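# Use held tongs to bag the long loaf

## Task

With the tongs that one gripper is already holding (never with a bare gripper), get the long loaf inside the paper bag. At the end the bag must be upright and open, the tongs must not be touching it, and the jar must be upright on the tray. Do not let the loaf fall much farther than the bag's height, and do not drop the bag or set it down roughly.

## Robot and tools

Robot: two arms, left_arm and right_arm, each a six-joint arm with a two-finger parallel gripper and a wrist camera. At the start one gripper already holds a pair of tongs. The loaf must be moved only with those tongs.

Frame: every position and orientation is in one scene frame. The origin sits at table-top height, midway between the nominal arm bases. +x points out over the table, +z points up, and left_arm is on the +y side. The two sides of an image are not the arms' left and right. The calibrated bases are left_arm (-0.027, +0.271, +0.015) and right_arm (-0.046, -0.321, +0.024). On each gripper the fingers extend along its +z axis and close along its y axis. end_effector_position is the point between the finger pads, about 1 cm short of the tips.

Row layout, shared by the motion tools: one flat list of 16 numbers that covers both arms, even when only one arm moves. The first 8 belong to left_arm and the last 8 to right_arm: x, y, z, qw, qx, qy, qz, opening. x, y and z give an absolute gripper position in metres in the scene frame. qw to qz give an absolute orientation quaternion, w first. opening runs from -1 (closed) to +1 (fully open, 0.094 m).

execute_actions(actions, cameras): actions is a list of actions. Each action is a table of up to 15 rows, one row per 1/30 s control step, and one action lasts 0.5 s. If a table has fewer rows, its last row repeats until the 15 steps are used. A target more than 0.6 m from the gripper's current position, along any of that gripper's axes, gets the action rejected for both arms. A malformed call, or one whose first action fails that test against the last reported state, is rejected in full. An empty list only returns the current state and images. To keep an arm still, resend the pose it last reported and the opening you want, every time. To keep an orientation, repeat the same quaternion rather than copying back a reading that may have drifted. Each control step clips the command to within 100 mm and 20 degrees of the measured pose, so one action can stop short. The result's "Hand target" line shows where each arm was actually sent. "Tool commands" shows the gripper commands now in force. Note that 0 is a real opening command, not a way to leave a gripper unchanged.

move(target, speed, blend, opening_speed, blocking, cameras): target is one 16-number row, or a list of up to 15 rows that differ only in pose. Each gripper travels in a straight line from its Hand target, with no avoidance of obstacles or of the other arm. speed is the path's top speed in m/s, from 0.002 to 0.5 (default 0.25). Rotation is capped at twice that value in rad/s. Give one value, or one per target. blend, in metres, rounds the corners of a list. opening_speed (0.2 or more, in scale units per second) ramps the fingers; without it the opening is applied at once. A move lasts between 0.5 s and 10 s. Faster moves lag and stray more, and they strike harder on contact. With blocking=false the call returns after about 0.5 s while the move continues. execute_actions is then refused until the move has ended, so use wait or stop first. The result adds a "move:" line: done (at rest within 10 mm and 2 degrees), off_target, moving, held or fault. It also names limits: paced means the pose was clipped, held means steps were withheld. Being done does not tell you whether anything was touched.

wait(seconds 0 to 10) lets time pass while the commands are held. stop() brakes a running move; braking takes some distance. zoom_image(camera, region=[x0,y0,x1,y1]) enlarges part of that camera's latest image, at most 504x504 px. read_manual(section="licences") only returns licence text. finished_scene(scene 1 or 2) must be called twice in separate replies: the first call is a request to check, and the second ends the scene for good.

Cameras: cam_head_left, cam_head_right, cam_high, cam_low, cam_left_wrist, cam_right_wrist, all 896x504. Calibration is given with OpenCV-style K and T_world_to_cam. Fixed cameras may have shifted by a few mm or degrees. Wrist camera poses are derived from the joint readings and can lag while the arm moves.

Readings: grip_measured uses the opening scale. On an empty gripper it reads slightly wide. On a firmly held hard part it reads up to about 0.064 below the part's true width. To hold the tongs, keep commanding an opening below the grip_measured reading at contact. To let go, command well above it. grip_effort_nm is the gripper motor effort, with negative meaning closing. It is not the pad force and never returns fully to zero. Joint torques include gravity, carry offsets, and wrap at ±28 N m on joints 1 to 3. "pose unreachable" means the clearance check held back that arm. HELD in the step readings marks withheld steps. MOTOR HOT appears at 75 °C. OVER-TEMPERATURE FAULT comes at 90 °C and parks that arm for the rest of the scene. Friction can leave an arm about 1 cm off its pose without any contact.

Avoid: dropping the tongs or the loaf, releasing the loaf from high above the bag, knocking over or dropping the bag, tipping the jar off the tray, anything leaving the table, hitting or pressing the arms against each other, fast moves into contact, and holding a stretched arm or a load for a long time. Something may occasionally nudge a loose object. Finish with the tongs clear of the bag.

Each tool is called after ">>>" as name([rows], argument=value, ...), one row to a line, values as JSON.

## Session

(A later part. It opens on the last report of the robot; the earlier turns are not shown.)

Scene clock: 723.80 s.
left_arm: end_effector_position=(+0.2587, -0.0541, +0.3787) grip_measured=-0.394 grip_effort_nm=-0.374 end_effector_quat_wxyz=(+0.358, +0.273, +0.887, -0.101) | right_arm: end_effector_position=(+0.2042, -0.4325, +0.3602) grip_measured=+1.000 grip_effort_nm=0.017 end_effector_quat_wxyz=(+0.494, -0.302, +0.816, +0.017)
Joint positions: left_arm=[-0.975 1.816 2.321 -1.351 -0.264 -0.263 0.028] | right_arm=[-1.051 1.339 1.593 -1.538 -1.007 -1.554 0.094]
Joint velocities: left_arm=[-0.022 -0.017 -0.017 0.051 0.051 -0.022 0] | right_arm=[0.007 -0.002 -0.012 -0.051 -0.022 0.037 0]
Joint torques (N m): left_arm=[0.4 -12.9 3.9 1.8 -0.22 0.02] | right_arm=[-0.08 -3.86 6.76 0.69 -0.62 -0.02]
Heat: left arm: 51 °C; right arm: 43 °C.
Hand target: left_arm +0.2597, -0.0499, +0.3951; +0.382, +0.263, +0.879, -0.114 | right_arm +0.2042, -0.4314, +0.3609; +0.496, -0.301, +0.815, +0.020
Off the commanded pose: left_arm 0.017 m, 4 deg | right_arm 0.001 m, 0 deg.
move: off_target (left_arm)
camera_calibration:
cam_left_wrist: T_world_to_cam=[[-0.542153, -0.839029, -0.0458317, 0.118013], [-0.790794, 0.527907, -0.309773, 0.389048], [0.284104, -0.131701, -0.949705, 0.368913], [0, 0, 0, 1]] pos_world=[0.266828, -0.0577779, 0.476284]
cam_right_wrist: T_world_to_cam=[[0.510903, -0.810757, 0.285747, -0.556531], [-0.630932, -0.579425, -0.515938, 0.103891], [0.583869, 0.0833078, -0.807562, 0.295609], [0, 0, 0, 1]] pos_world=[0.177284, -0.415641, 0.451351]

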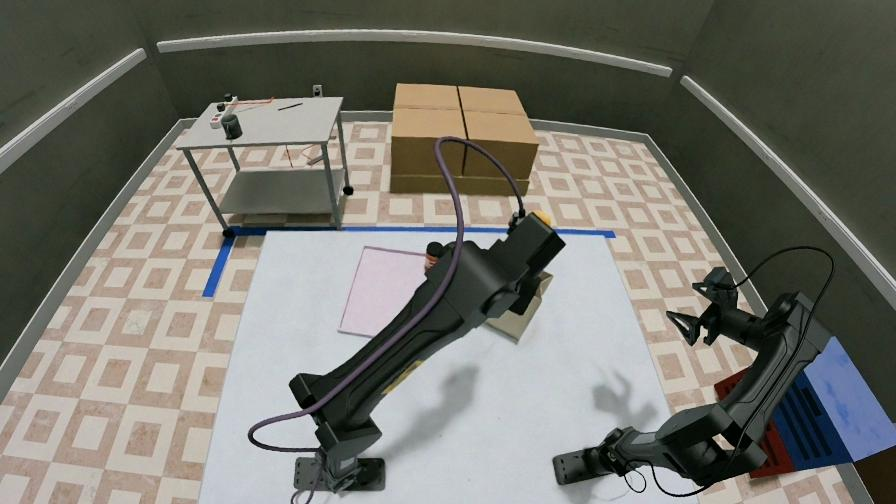

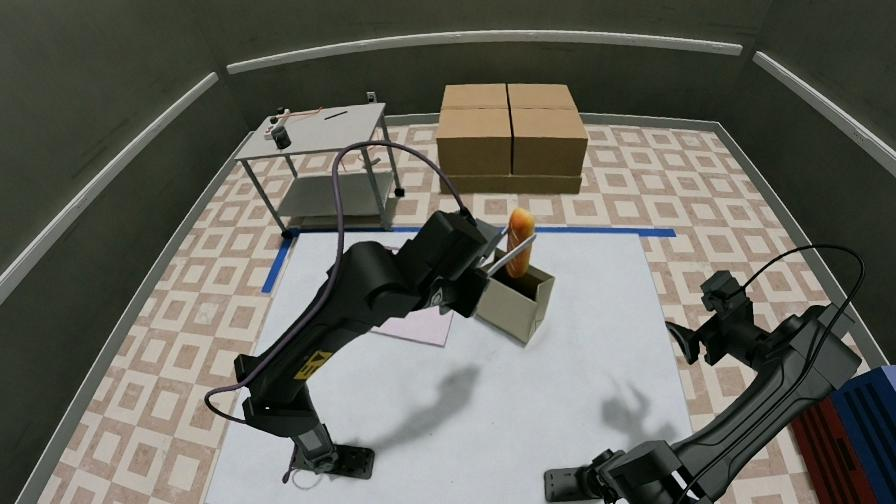

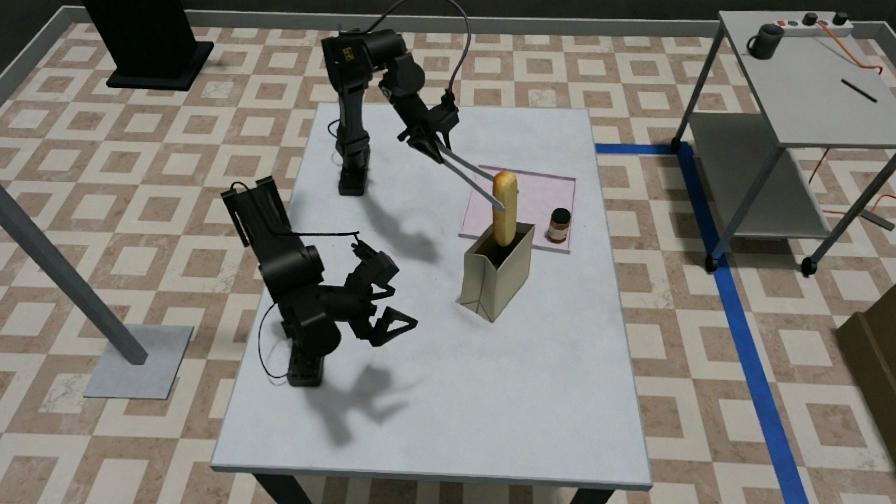

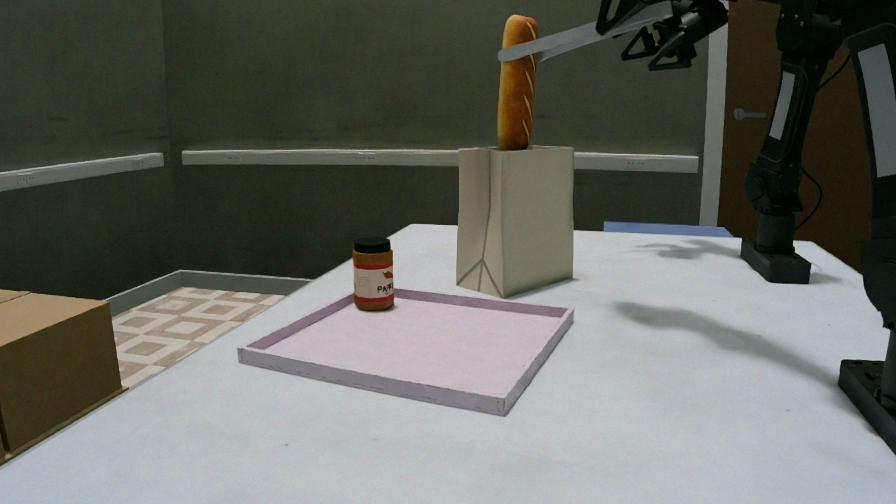

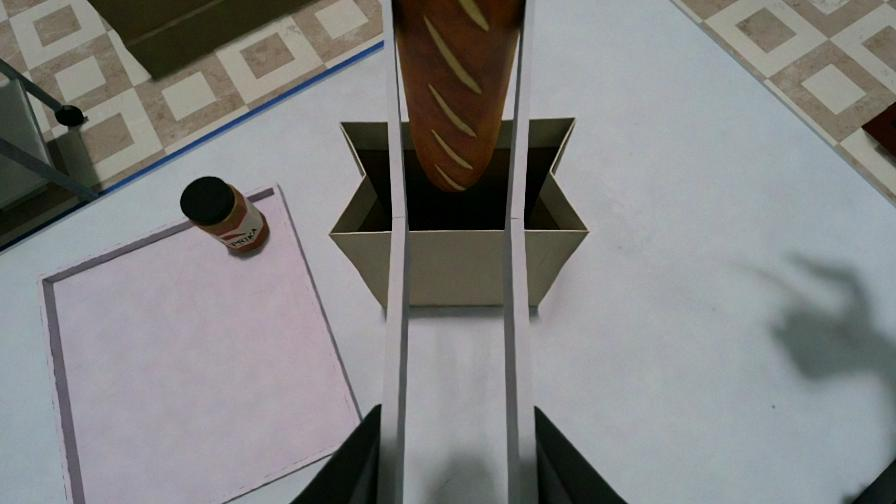

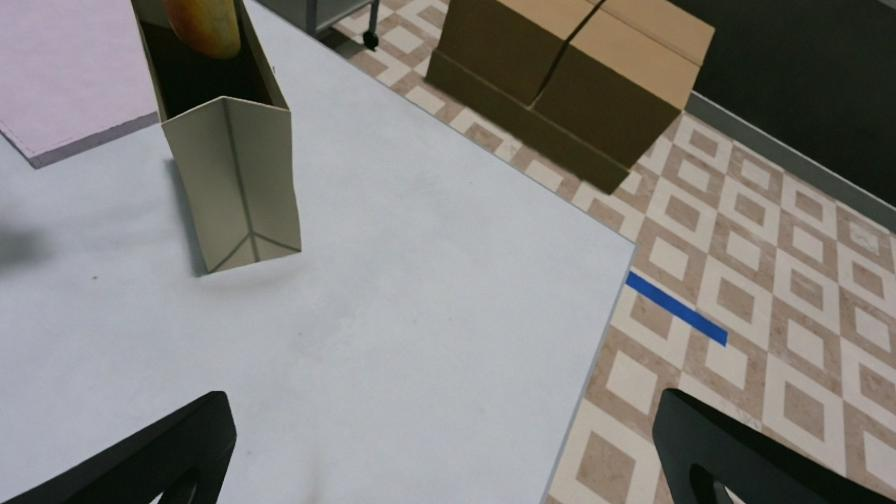

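>>> move(target=[0.260, -0.050, 0.345, 0.3827, 0.2624, 0.8779, -0.1144, -0.4, 0.2042, -0.4314, 0.3609, 0.496, -0.301, 0.815, 0.02, 1.0], speed=0.04)

>>> zoom_image(camera="cam_right_wrist", region=[100, 0, 352, 142])

Scene clock: 741.50 s.
left_arm: end_effector_position=(+0.2594, -0.0551, +0.3267) grip_measured=-0.394 grip_effort_nm=-0.369 end_effector_quat_wxyz=(+0.356, +0.274, +0.888, -0.100) | right_arm: end_effector_position=(+0.2042, -0.4325, +0.3602) grip_measured=+1.000 grip_effort_nm=0.017 end_effector_quat_wxyz=(+0.494, -0.302, +0.816, +0.017)
Joint positions: left_arm=[-0.975 1.671 1.897 -1.077 -0.264 -0.263 0.028] | right_arm=[-1.051 1.339 1.593 -1.538 -1.007 -1.554 0.094]
Joint velocities: left_arm=[0.017 0.007 -0.007 -0.051 -0.007 -0.022 0] | right_arm=[-0.002 0.007 0.007 0.051 -0.037 0.007 0]
Joint torques (N m): left_arm=[0.4 -13.41 4.72 1.75 -0.23 0.03] | right_arm=[-0.08 -3.85 6.76 0.68 -0.62 -0.02]
Heat: left arm: 52 °C; right arm: 43 °C.
Hand target: left_arm +0.2600, -0.0502, +0.3453; +0.383, +0.263, +0.878, -0.114 | right_arm +0.2042, -0.4314, +0.3609; +0.496, -0.301, +0.815, +0.020
Off the commanded pose: left_arm 0.019 m, 4 deg | right_arm 0.001 m, 0 deg.
move: off_target (left_arm)
camera_calibration:
cam_left_wrist: T_world_to_cam=[[-0.542307, -0.838809, -0.0479904, 0.11594], [-0.791801, 0.529348, -0.304701, 0.372678], [0.280989, -0.127242, -0.951238, 0.320775], [0, 0, 0, 1]] pos_world=[0.267827, -0.0592082, 0.424253]
cam_right_wrist: T_world_to_cam=[[0.510903, -0.810757, 0.285747, -0.556531], [-0.630932, -0.579425, -0.515938, 0.103891], [0.583869, 0.0833078, -0.807562, 0.295609], [0, 0, 0, 1]] pos_world=[0.177284, -0.415641, 0.451351]

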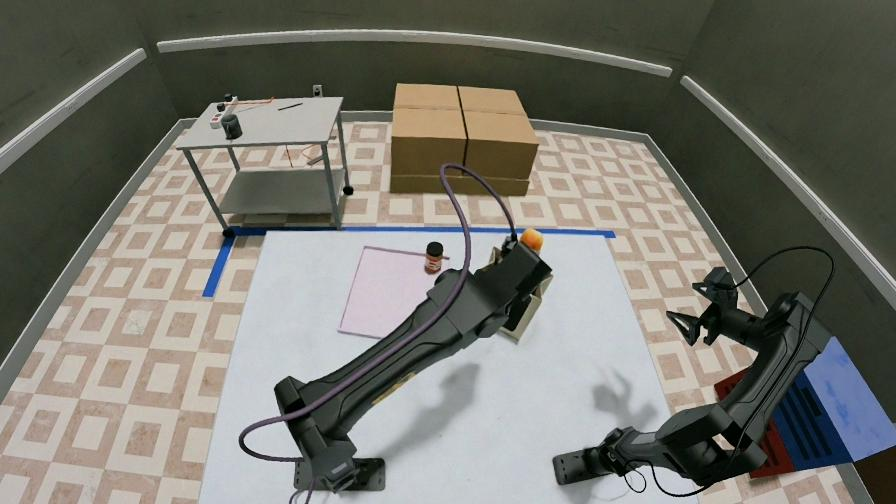

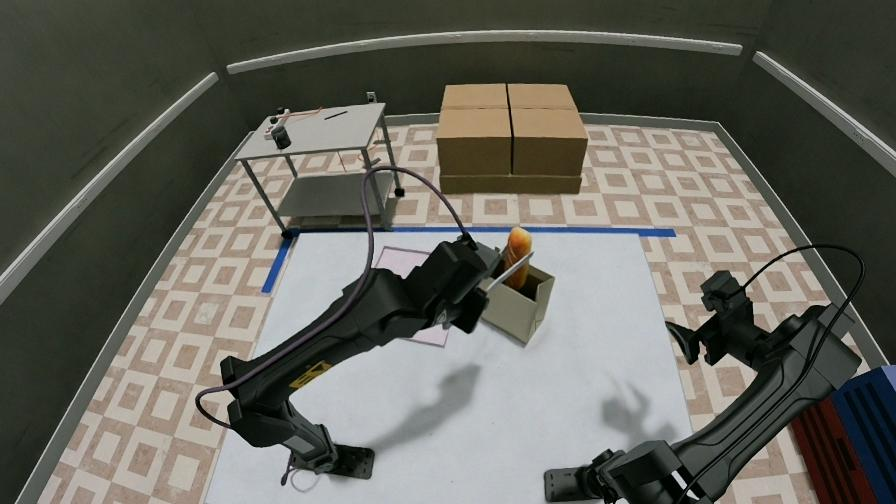

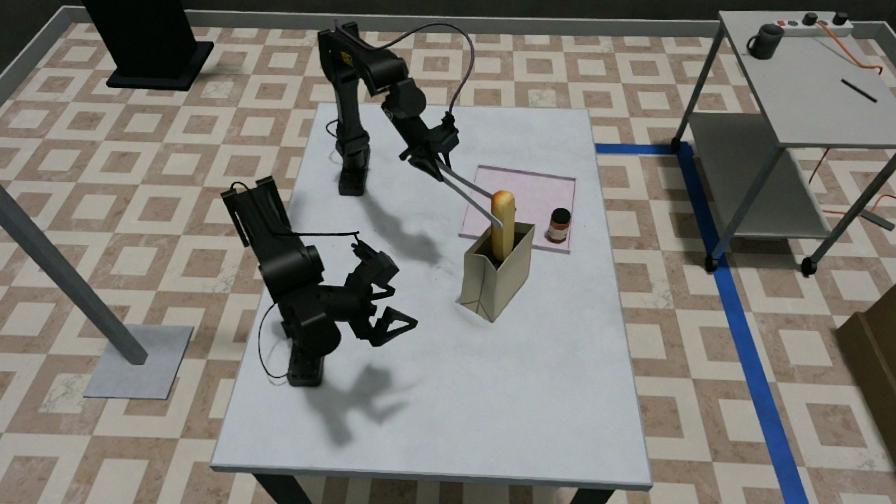

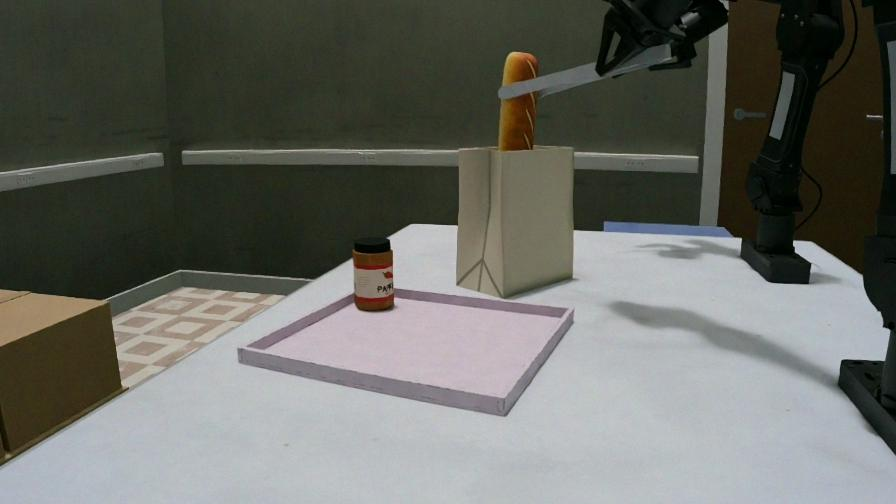

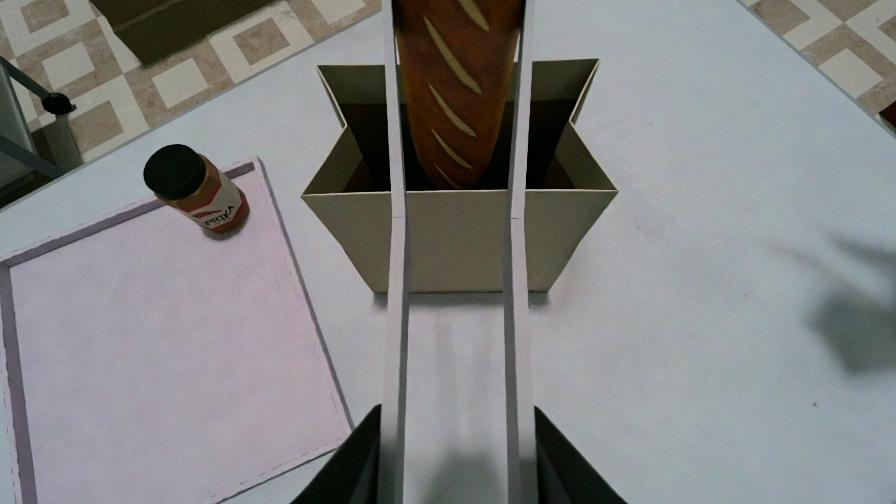

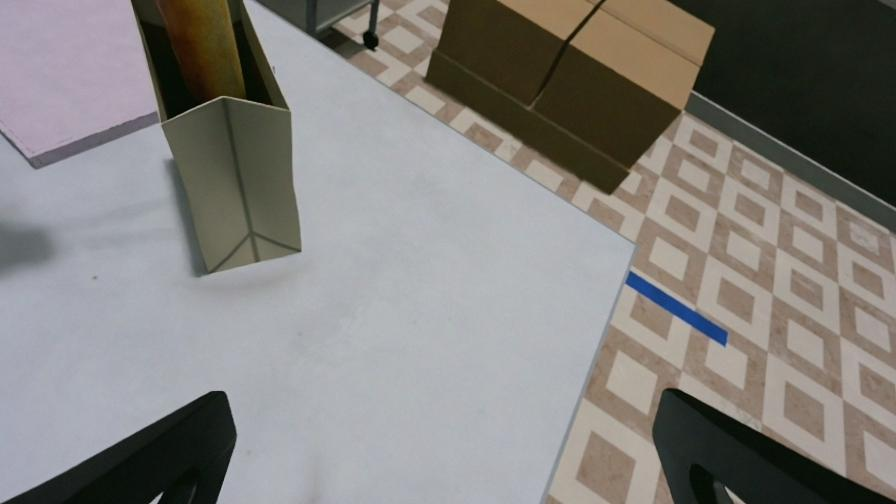

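Scaled by 2.000.

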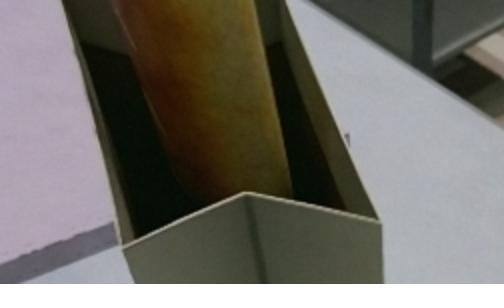

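>>> move(target=[0.260, -0.050, 0.292, 0.3827, 0.2624, 0.8779, -0.1144, -0.4, 0.2042, -0.4314, 0.3609, 0.496, -0.301, 0.815, 0.02, 1.0], speed=0.04)

>>> zoom_image(camera="cam_low", region=[420, 60, 672, 202])

Scene clock: 753.93 s.
left_arm: end_effector_position=(+0.2588, -0.0543, +0.2729) grip_measured=-0.394 grip_effort_nm=-0.364 end_effector_quat_wxyz=(+0.355, +0.274, +0.888, -0.099) | right_arm: end_effector_position=(+0.2042, -0.4325, +0.3602) grip_measured=+1.000 grip_effort_nm=0.002 end_effector_quat_wxyz=(+0.494, -0.302, +0.816, +0.017)
Joint positions: left_arm=[-0.975 1.594 1.588 -0.849 -0.264 -0.263 0.028] | right_arm=[-1.051 1.339 1.593 -1.538 -1.007 -1.554 0.094]
Joint velocities: left_arm=[-0.007 0.017 0.007 -0.007 -0.022 -0.022 -0.001] | right_arm=[-0.012 -0.007 -0.012 -0.007 0.022 -0.007 0]
Joint torques (N m): left_arm=[0.29 -13.42 5.01 1.76 -0.25 0.05] | right_arm=[-0.08 -3.85 6.76 0.68 -0.62 -0.02]
Heat: left arm: 51 °C; right arm: 43 °C.
Hand target: left_arm +0.2600, -0.0502, +0.2919; +0.382, +0.263, +0.878, -0.114 | right_arm +0.2042, -0.4314, +0.3609; +0.496, -0.301, +0.815, +0.020
Off the commanded pose: left_arm 0.020 m, 4 deg | right_arm 0.001 m, 0 deg.
move: off_target (left_arm)
camera_calibration:
cam_left_wrist: T_world_to_cam=[[-0.542381, -0.838703, -0.0489972, 0.114044], [-0.792265, 0.530012, -0.30233, 0.354884], [0.279534, -0.125159, -0.951943, 0.270545], [0, 0, 0, 1]] pos_world=[0.26739, -0.0585828, 0.370423]
cam_right_wrist: T_world_to_cam=[[0.510903, -0.810757, 0.285747, -0.556531], [-0.630932, -0.579425, -0.515938, 0.103891], [0.583869, 0.0833078, -0.807562, 0.295609], [0, 0, 0, 1]] pos_world=[0.177284, -0.415641, 0.451351]

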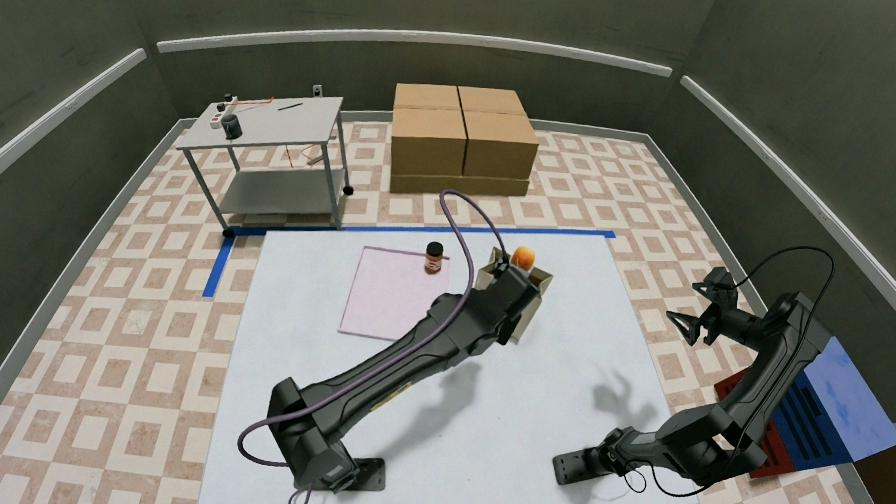

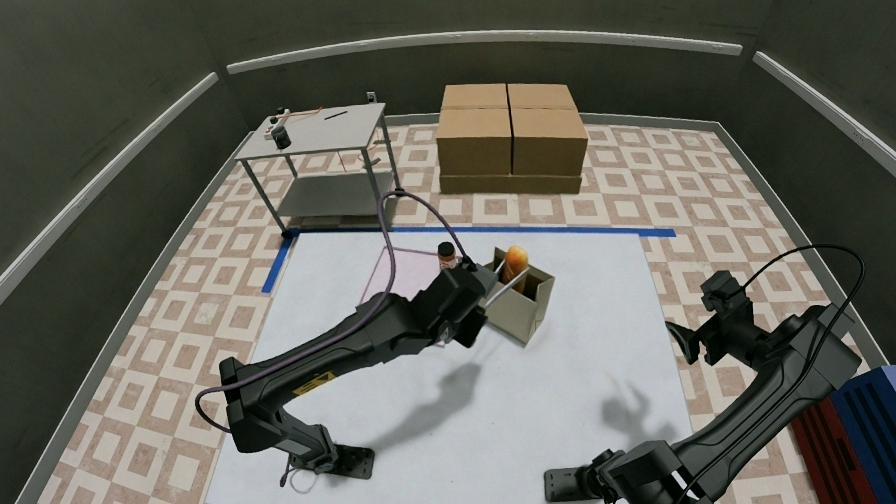

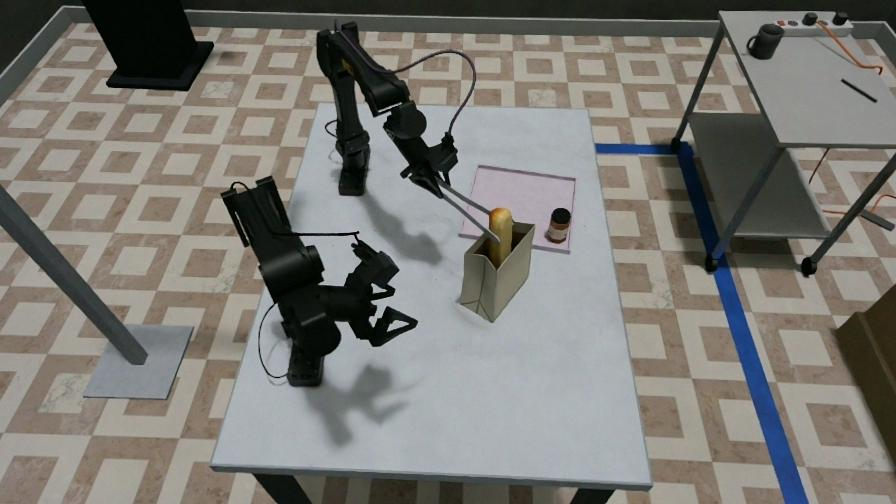

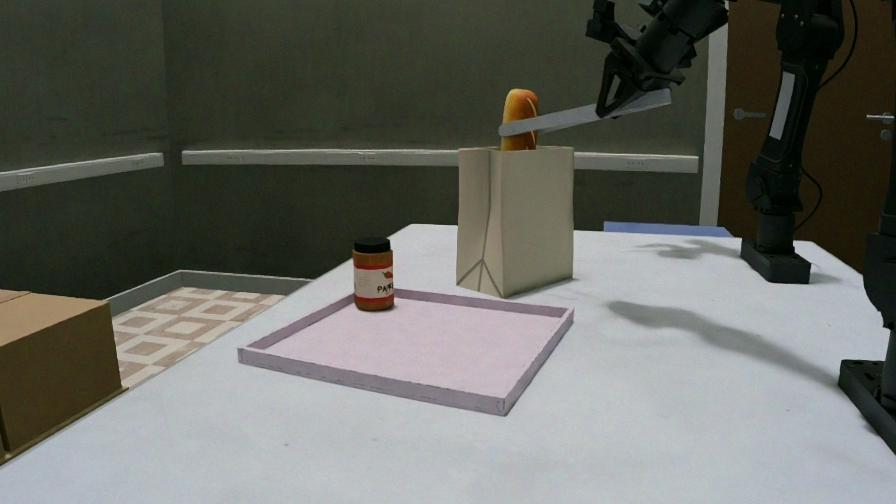

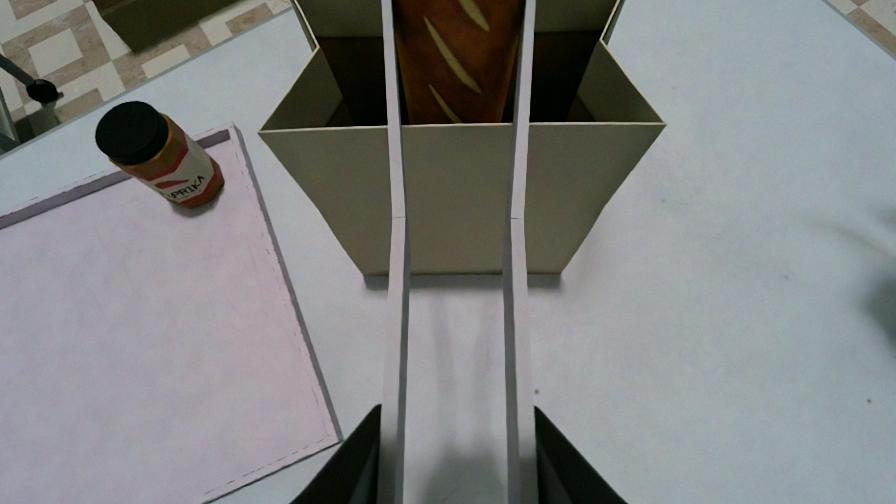

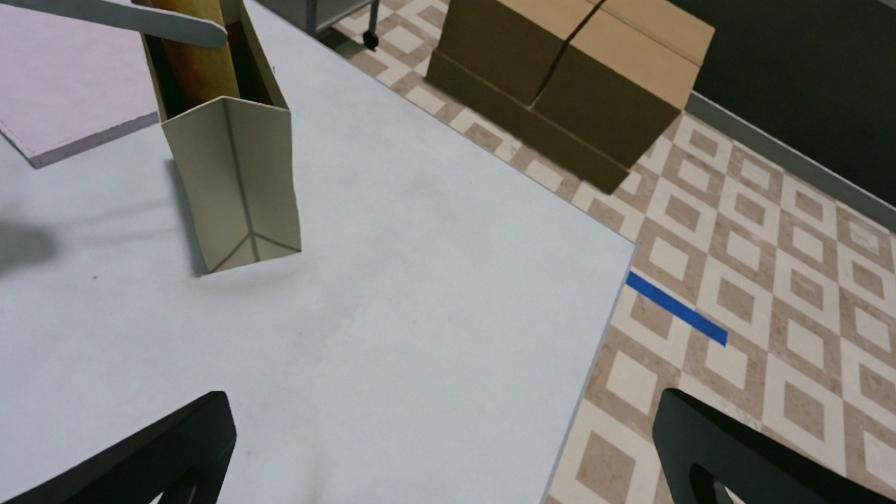

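Scaled by 2.000.

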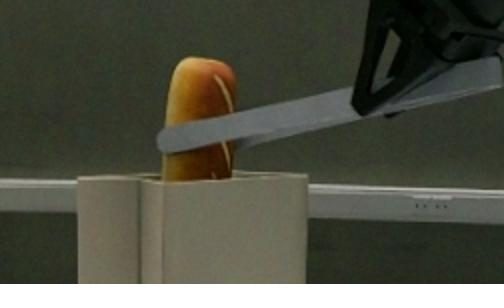

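>>> move(target=[0.260, -0.050, 0.292, 0.3827, 0.2624, 0.8779, -0.1144, -0.21, 0.2042, -0.4314, 0.3609, 0.496, -0.301, 0.815, 0.02, 1.0], opening_speed=0.2)

>>> zoom_image(camera="cam_low", region=[420, 60, 672, 202])

Scene clock: 762.63 s.
left_arm: end_effector_position=(+0.2596, -0.0554, +0.2808) grip_measured=-0.212 grip_effort_nm=0.051 end_effector_quat_wxyz=(+0.366, +0.271, +0.884, -0.107) | right_arm: end_effector_position=(+0.2042, -0.4325, +0.3602) grip_measured=+1.000 grip_effort_nm=-0.002 end_effector_quat_wxyz=(+0.494, -0.302, +0.816, +0.017)
Joint positions: left_arm=[-0.975 1.581 1.588 -0.831 -0.264 -0.263 0.037] | right_arm=[-1.051 1.339 1.593 -1.538 -1.007 -1.554 0.094]
Joint velocities: left_arm=[-0.032 -0.017 -0.002 0.051 0.007 0.051 0.001] | right_arm=[-0.007 0.007 -0.007 -0.037 -0.066 -0.007 0]
Joint torques (N m): left_arm=[0.27 -12.27 4.83 1.62 -0.26 0] | right_arm=[-0.08 -3.86 6.76 0.68 -0.62 -0.02]
Heat: left arm: 50 °C; right arm: 43 °C.
Hand target: left_arm +0.2599, -0.0500, +0.2918; +0.383, +0.263, +0.878, -0.114 | right_arm +0.2042, -0.4314, +0.3609; +0.496, -0.301, +0.815, +0.020
Off the commanded pose: left_arm 0.012 m, 2 deg | right_arm 0.001 m, 0 deg.
move: off_target (left_arm)
camera_calibration:
cam_left_wrist: T_world_to_cam=[[-0.541642, -0.839761, -0.03776, 0.110489], [-0.786889, 0.522316, -0.32862, 0.364077], [0.295685, -0.148282, -0.943707, 0.269865], [0, 0, 0, 1]] pos_world=[0.266539, -0.0573634, 0.378488]
cam_right_wrist: T_world_to_cam=[[0.510903, -0.810757, 0.285747, -0.556531], [-0.630932, -0.579425, -0.515938, 0.103891], [0.583869, 0.0833078, -0.807562, 0.295609], [0, 0, 0, 1]] pos_world=[0.177284, -0.415641, 0.451351]

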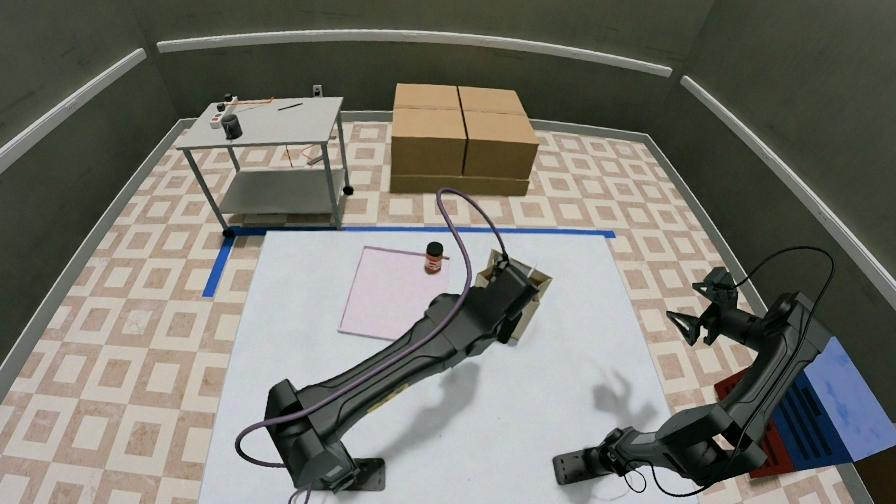

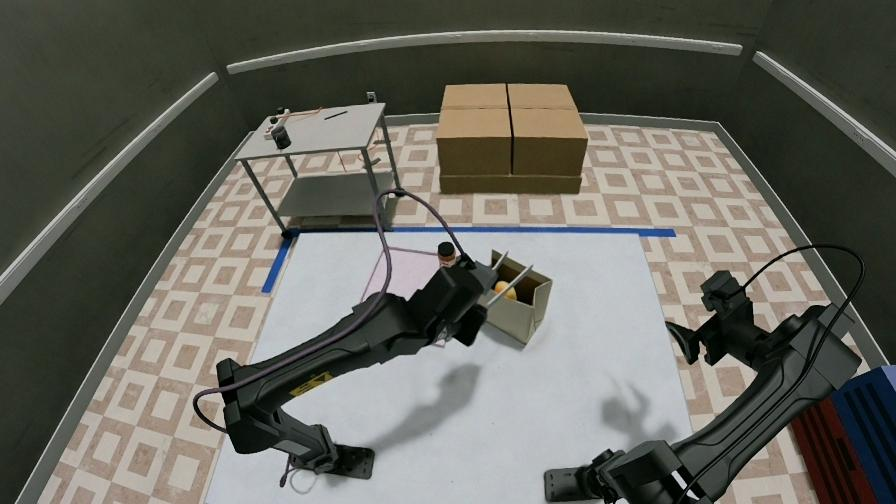

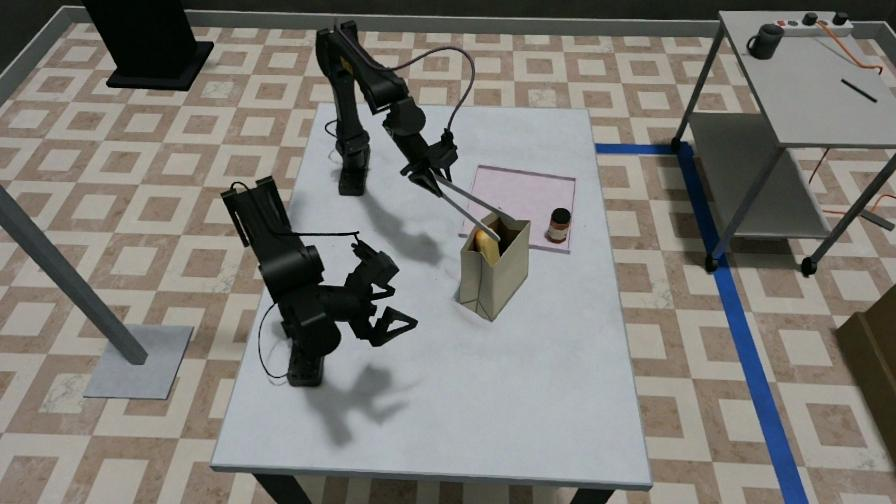

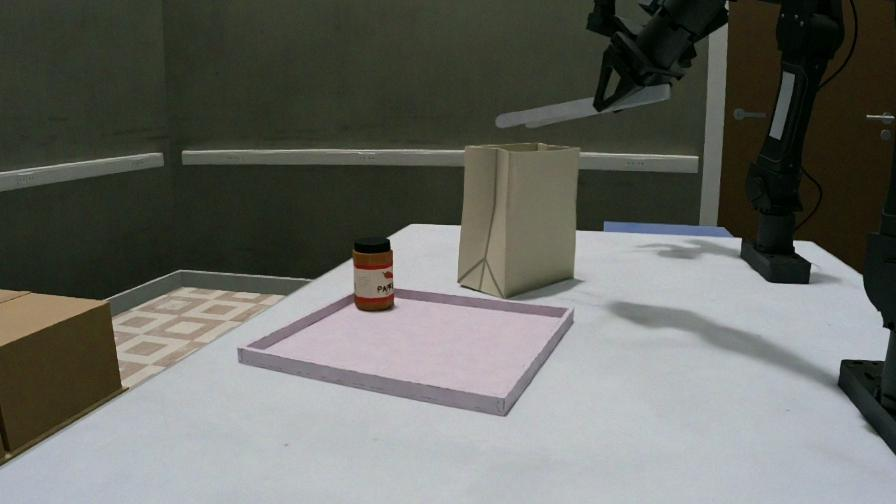

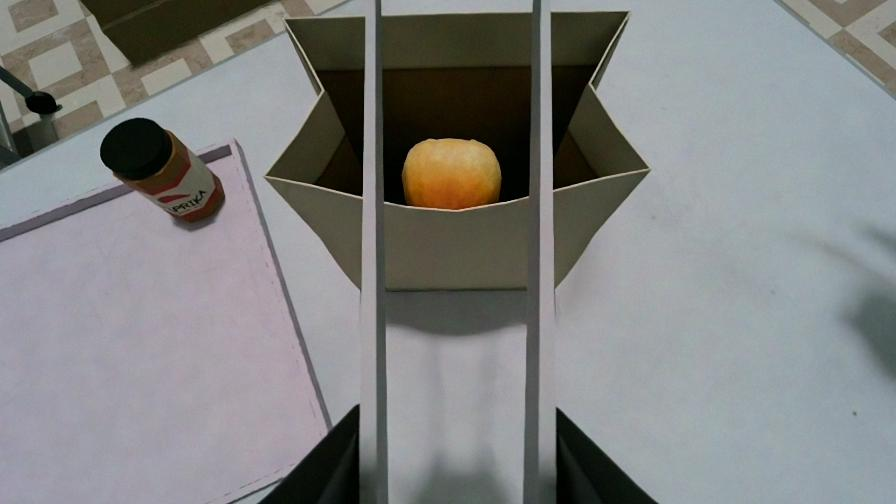

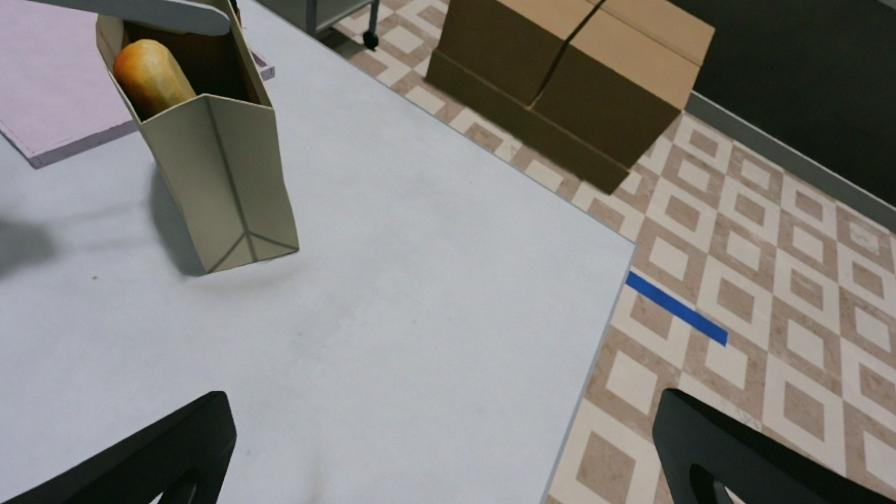

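Scaled by 2.000.

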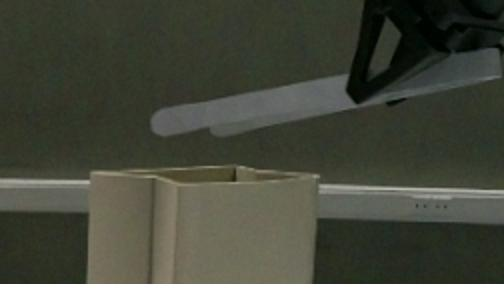

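>>> move([
  [0.260, -0.050, 0.40, 0.3827, 0.2624, 0.8779, -0.1144, -0.21, 0.2042, -0.4314, 0.3609, 0.496, -0.301, 0.815, 0.02, 1.0],
], speed=0.08)

>>> zoom_image(camera="cam_right_wrist", region=[50, 0, 400, 300])

Scene clock: 776.17 s.
left_arm: end_effector_position=(+0.2544, -0.0479, +0.3973) grip_measured=-0.212 grip_effort_nm=0.051 end_effector_quat_wxyz=(+0.379, +0.266, +0.878, -0.118) | right_arm: end_effector_position=(+0.2042, -0.4325, +0.3602) grip_measured=+1.000 grip_effort_nm=0.002 end_effector_quat_wxyz=(+0.494, -0.302, +0.816, +0.017)
Joint positions: left_arm=[-0.975 1.77 2.309 -1.327 -0.264 -0.263 0.037] | right_arm=[-1.051 1.339 1.593 -1.538 -1.007 -1.554 0.094]
Joint velocities: left_arm=[-0.007 -0.017 0.012 -0.051 -0.007 -0.037 0] | right_arm=[-0.017 0.002 0.007 -0.022 0.051 0.007 0]
Joint torques (N m): left_arm=[0.31 -7.21 7.38 1.51 -0.23 0.03] | right_arm=[-0.08 -3.86 6.76 0.69 -0.62 -0.02]
Heat: left arm: 50 °C; right arm: 43 °C.
Hand target: left_arm +0.2592, -0.0489, +0.3993; +0.383, +0.263, +0.878, -0.115 | right_arm +0.2042, -0.4314, +0.3609; +0.496, -0.301, +0.815, +0.020
Off the commanded pose: left_arm 0.007 m, 1 deg | right_arm 0.001 m, 0 deg.
move: done
camera_calibration:
cam_left_wrist: T_world_to_cam=[[-0.540995, -0.840686, -0.0238848, 0.112641], [-0.779662, 0.511969, -0.360576, 0.404651], [0.31536, -0.176448, -0.932424, 0.371645], [0, 0, 0, 1]] pos_world=[0.259228, -0.0468971, 0.495128]
cam_right_wrist: T_world_to_cam=[[0.510903, -0.810757, 0.285747, -0.556531], [-0.630932, -0.579425, -0.515938, 0.103891], [0.583869, 0.0833078, -0.807562, 0.295609], [0, 0, 0, 1]] pos_world=[0.177284, -0.415641, 0.451351]

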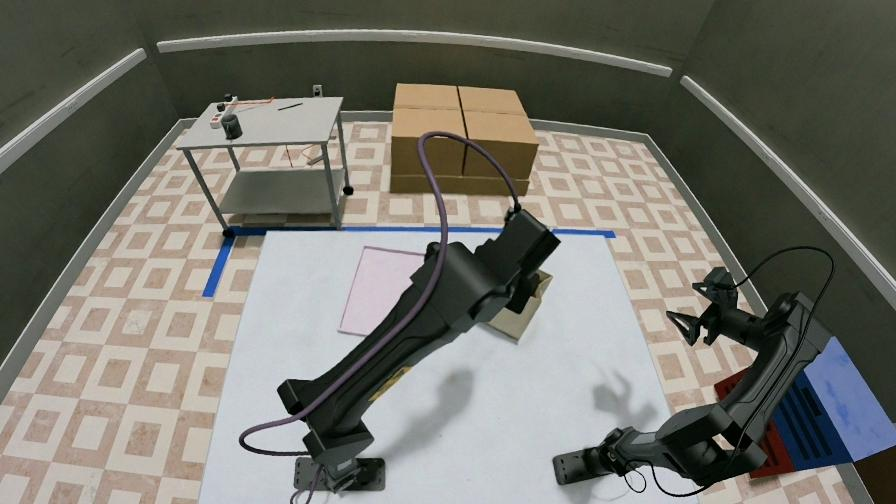

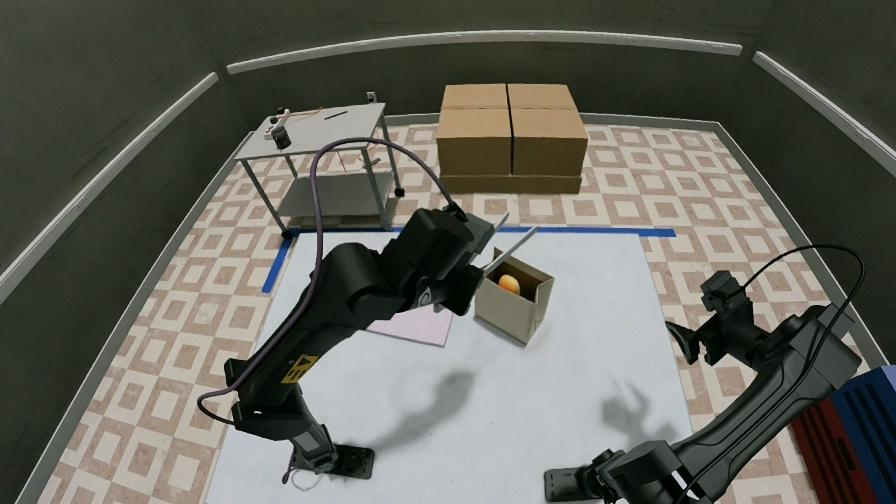

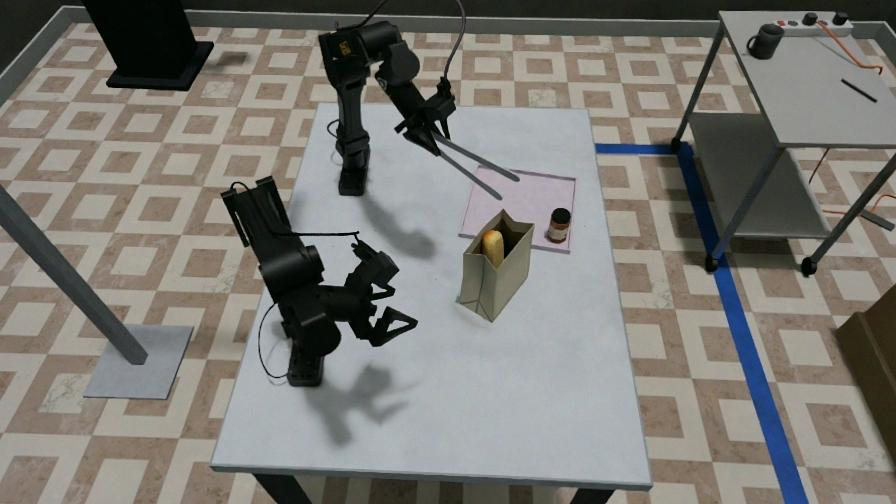

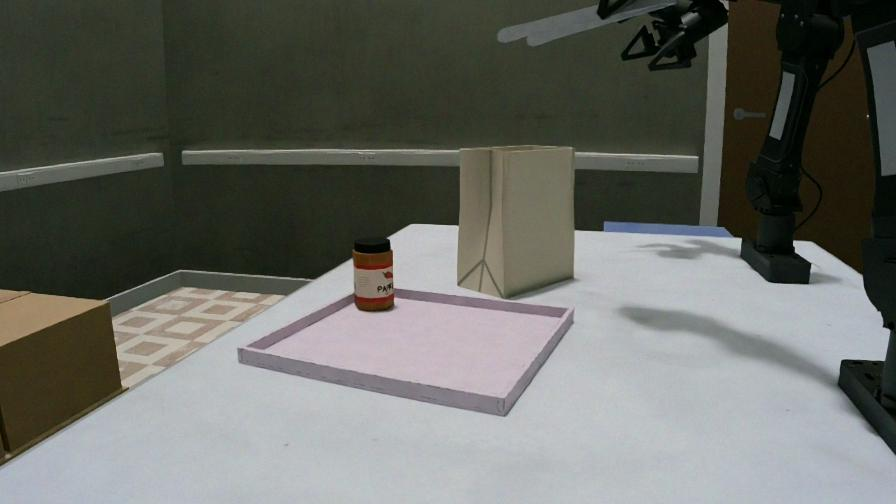

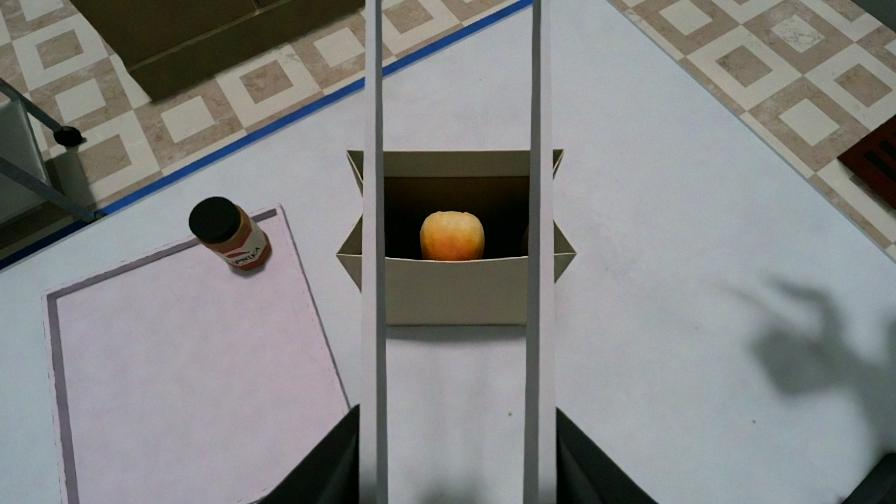

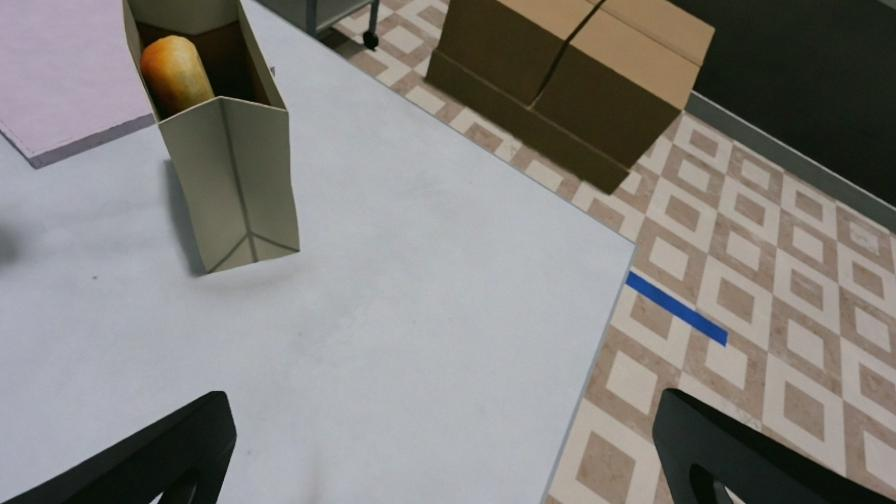

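Scaled by 1.440.

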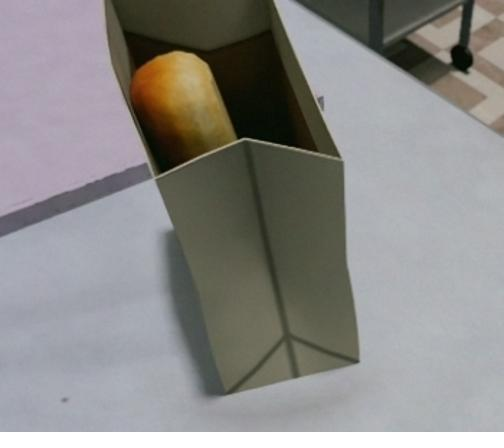

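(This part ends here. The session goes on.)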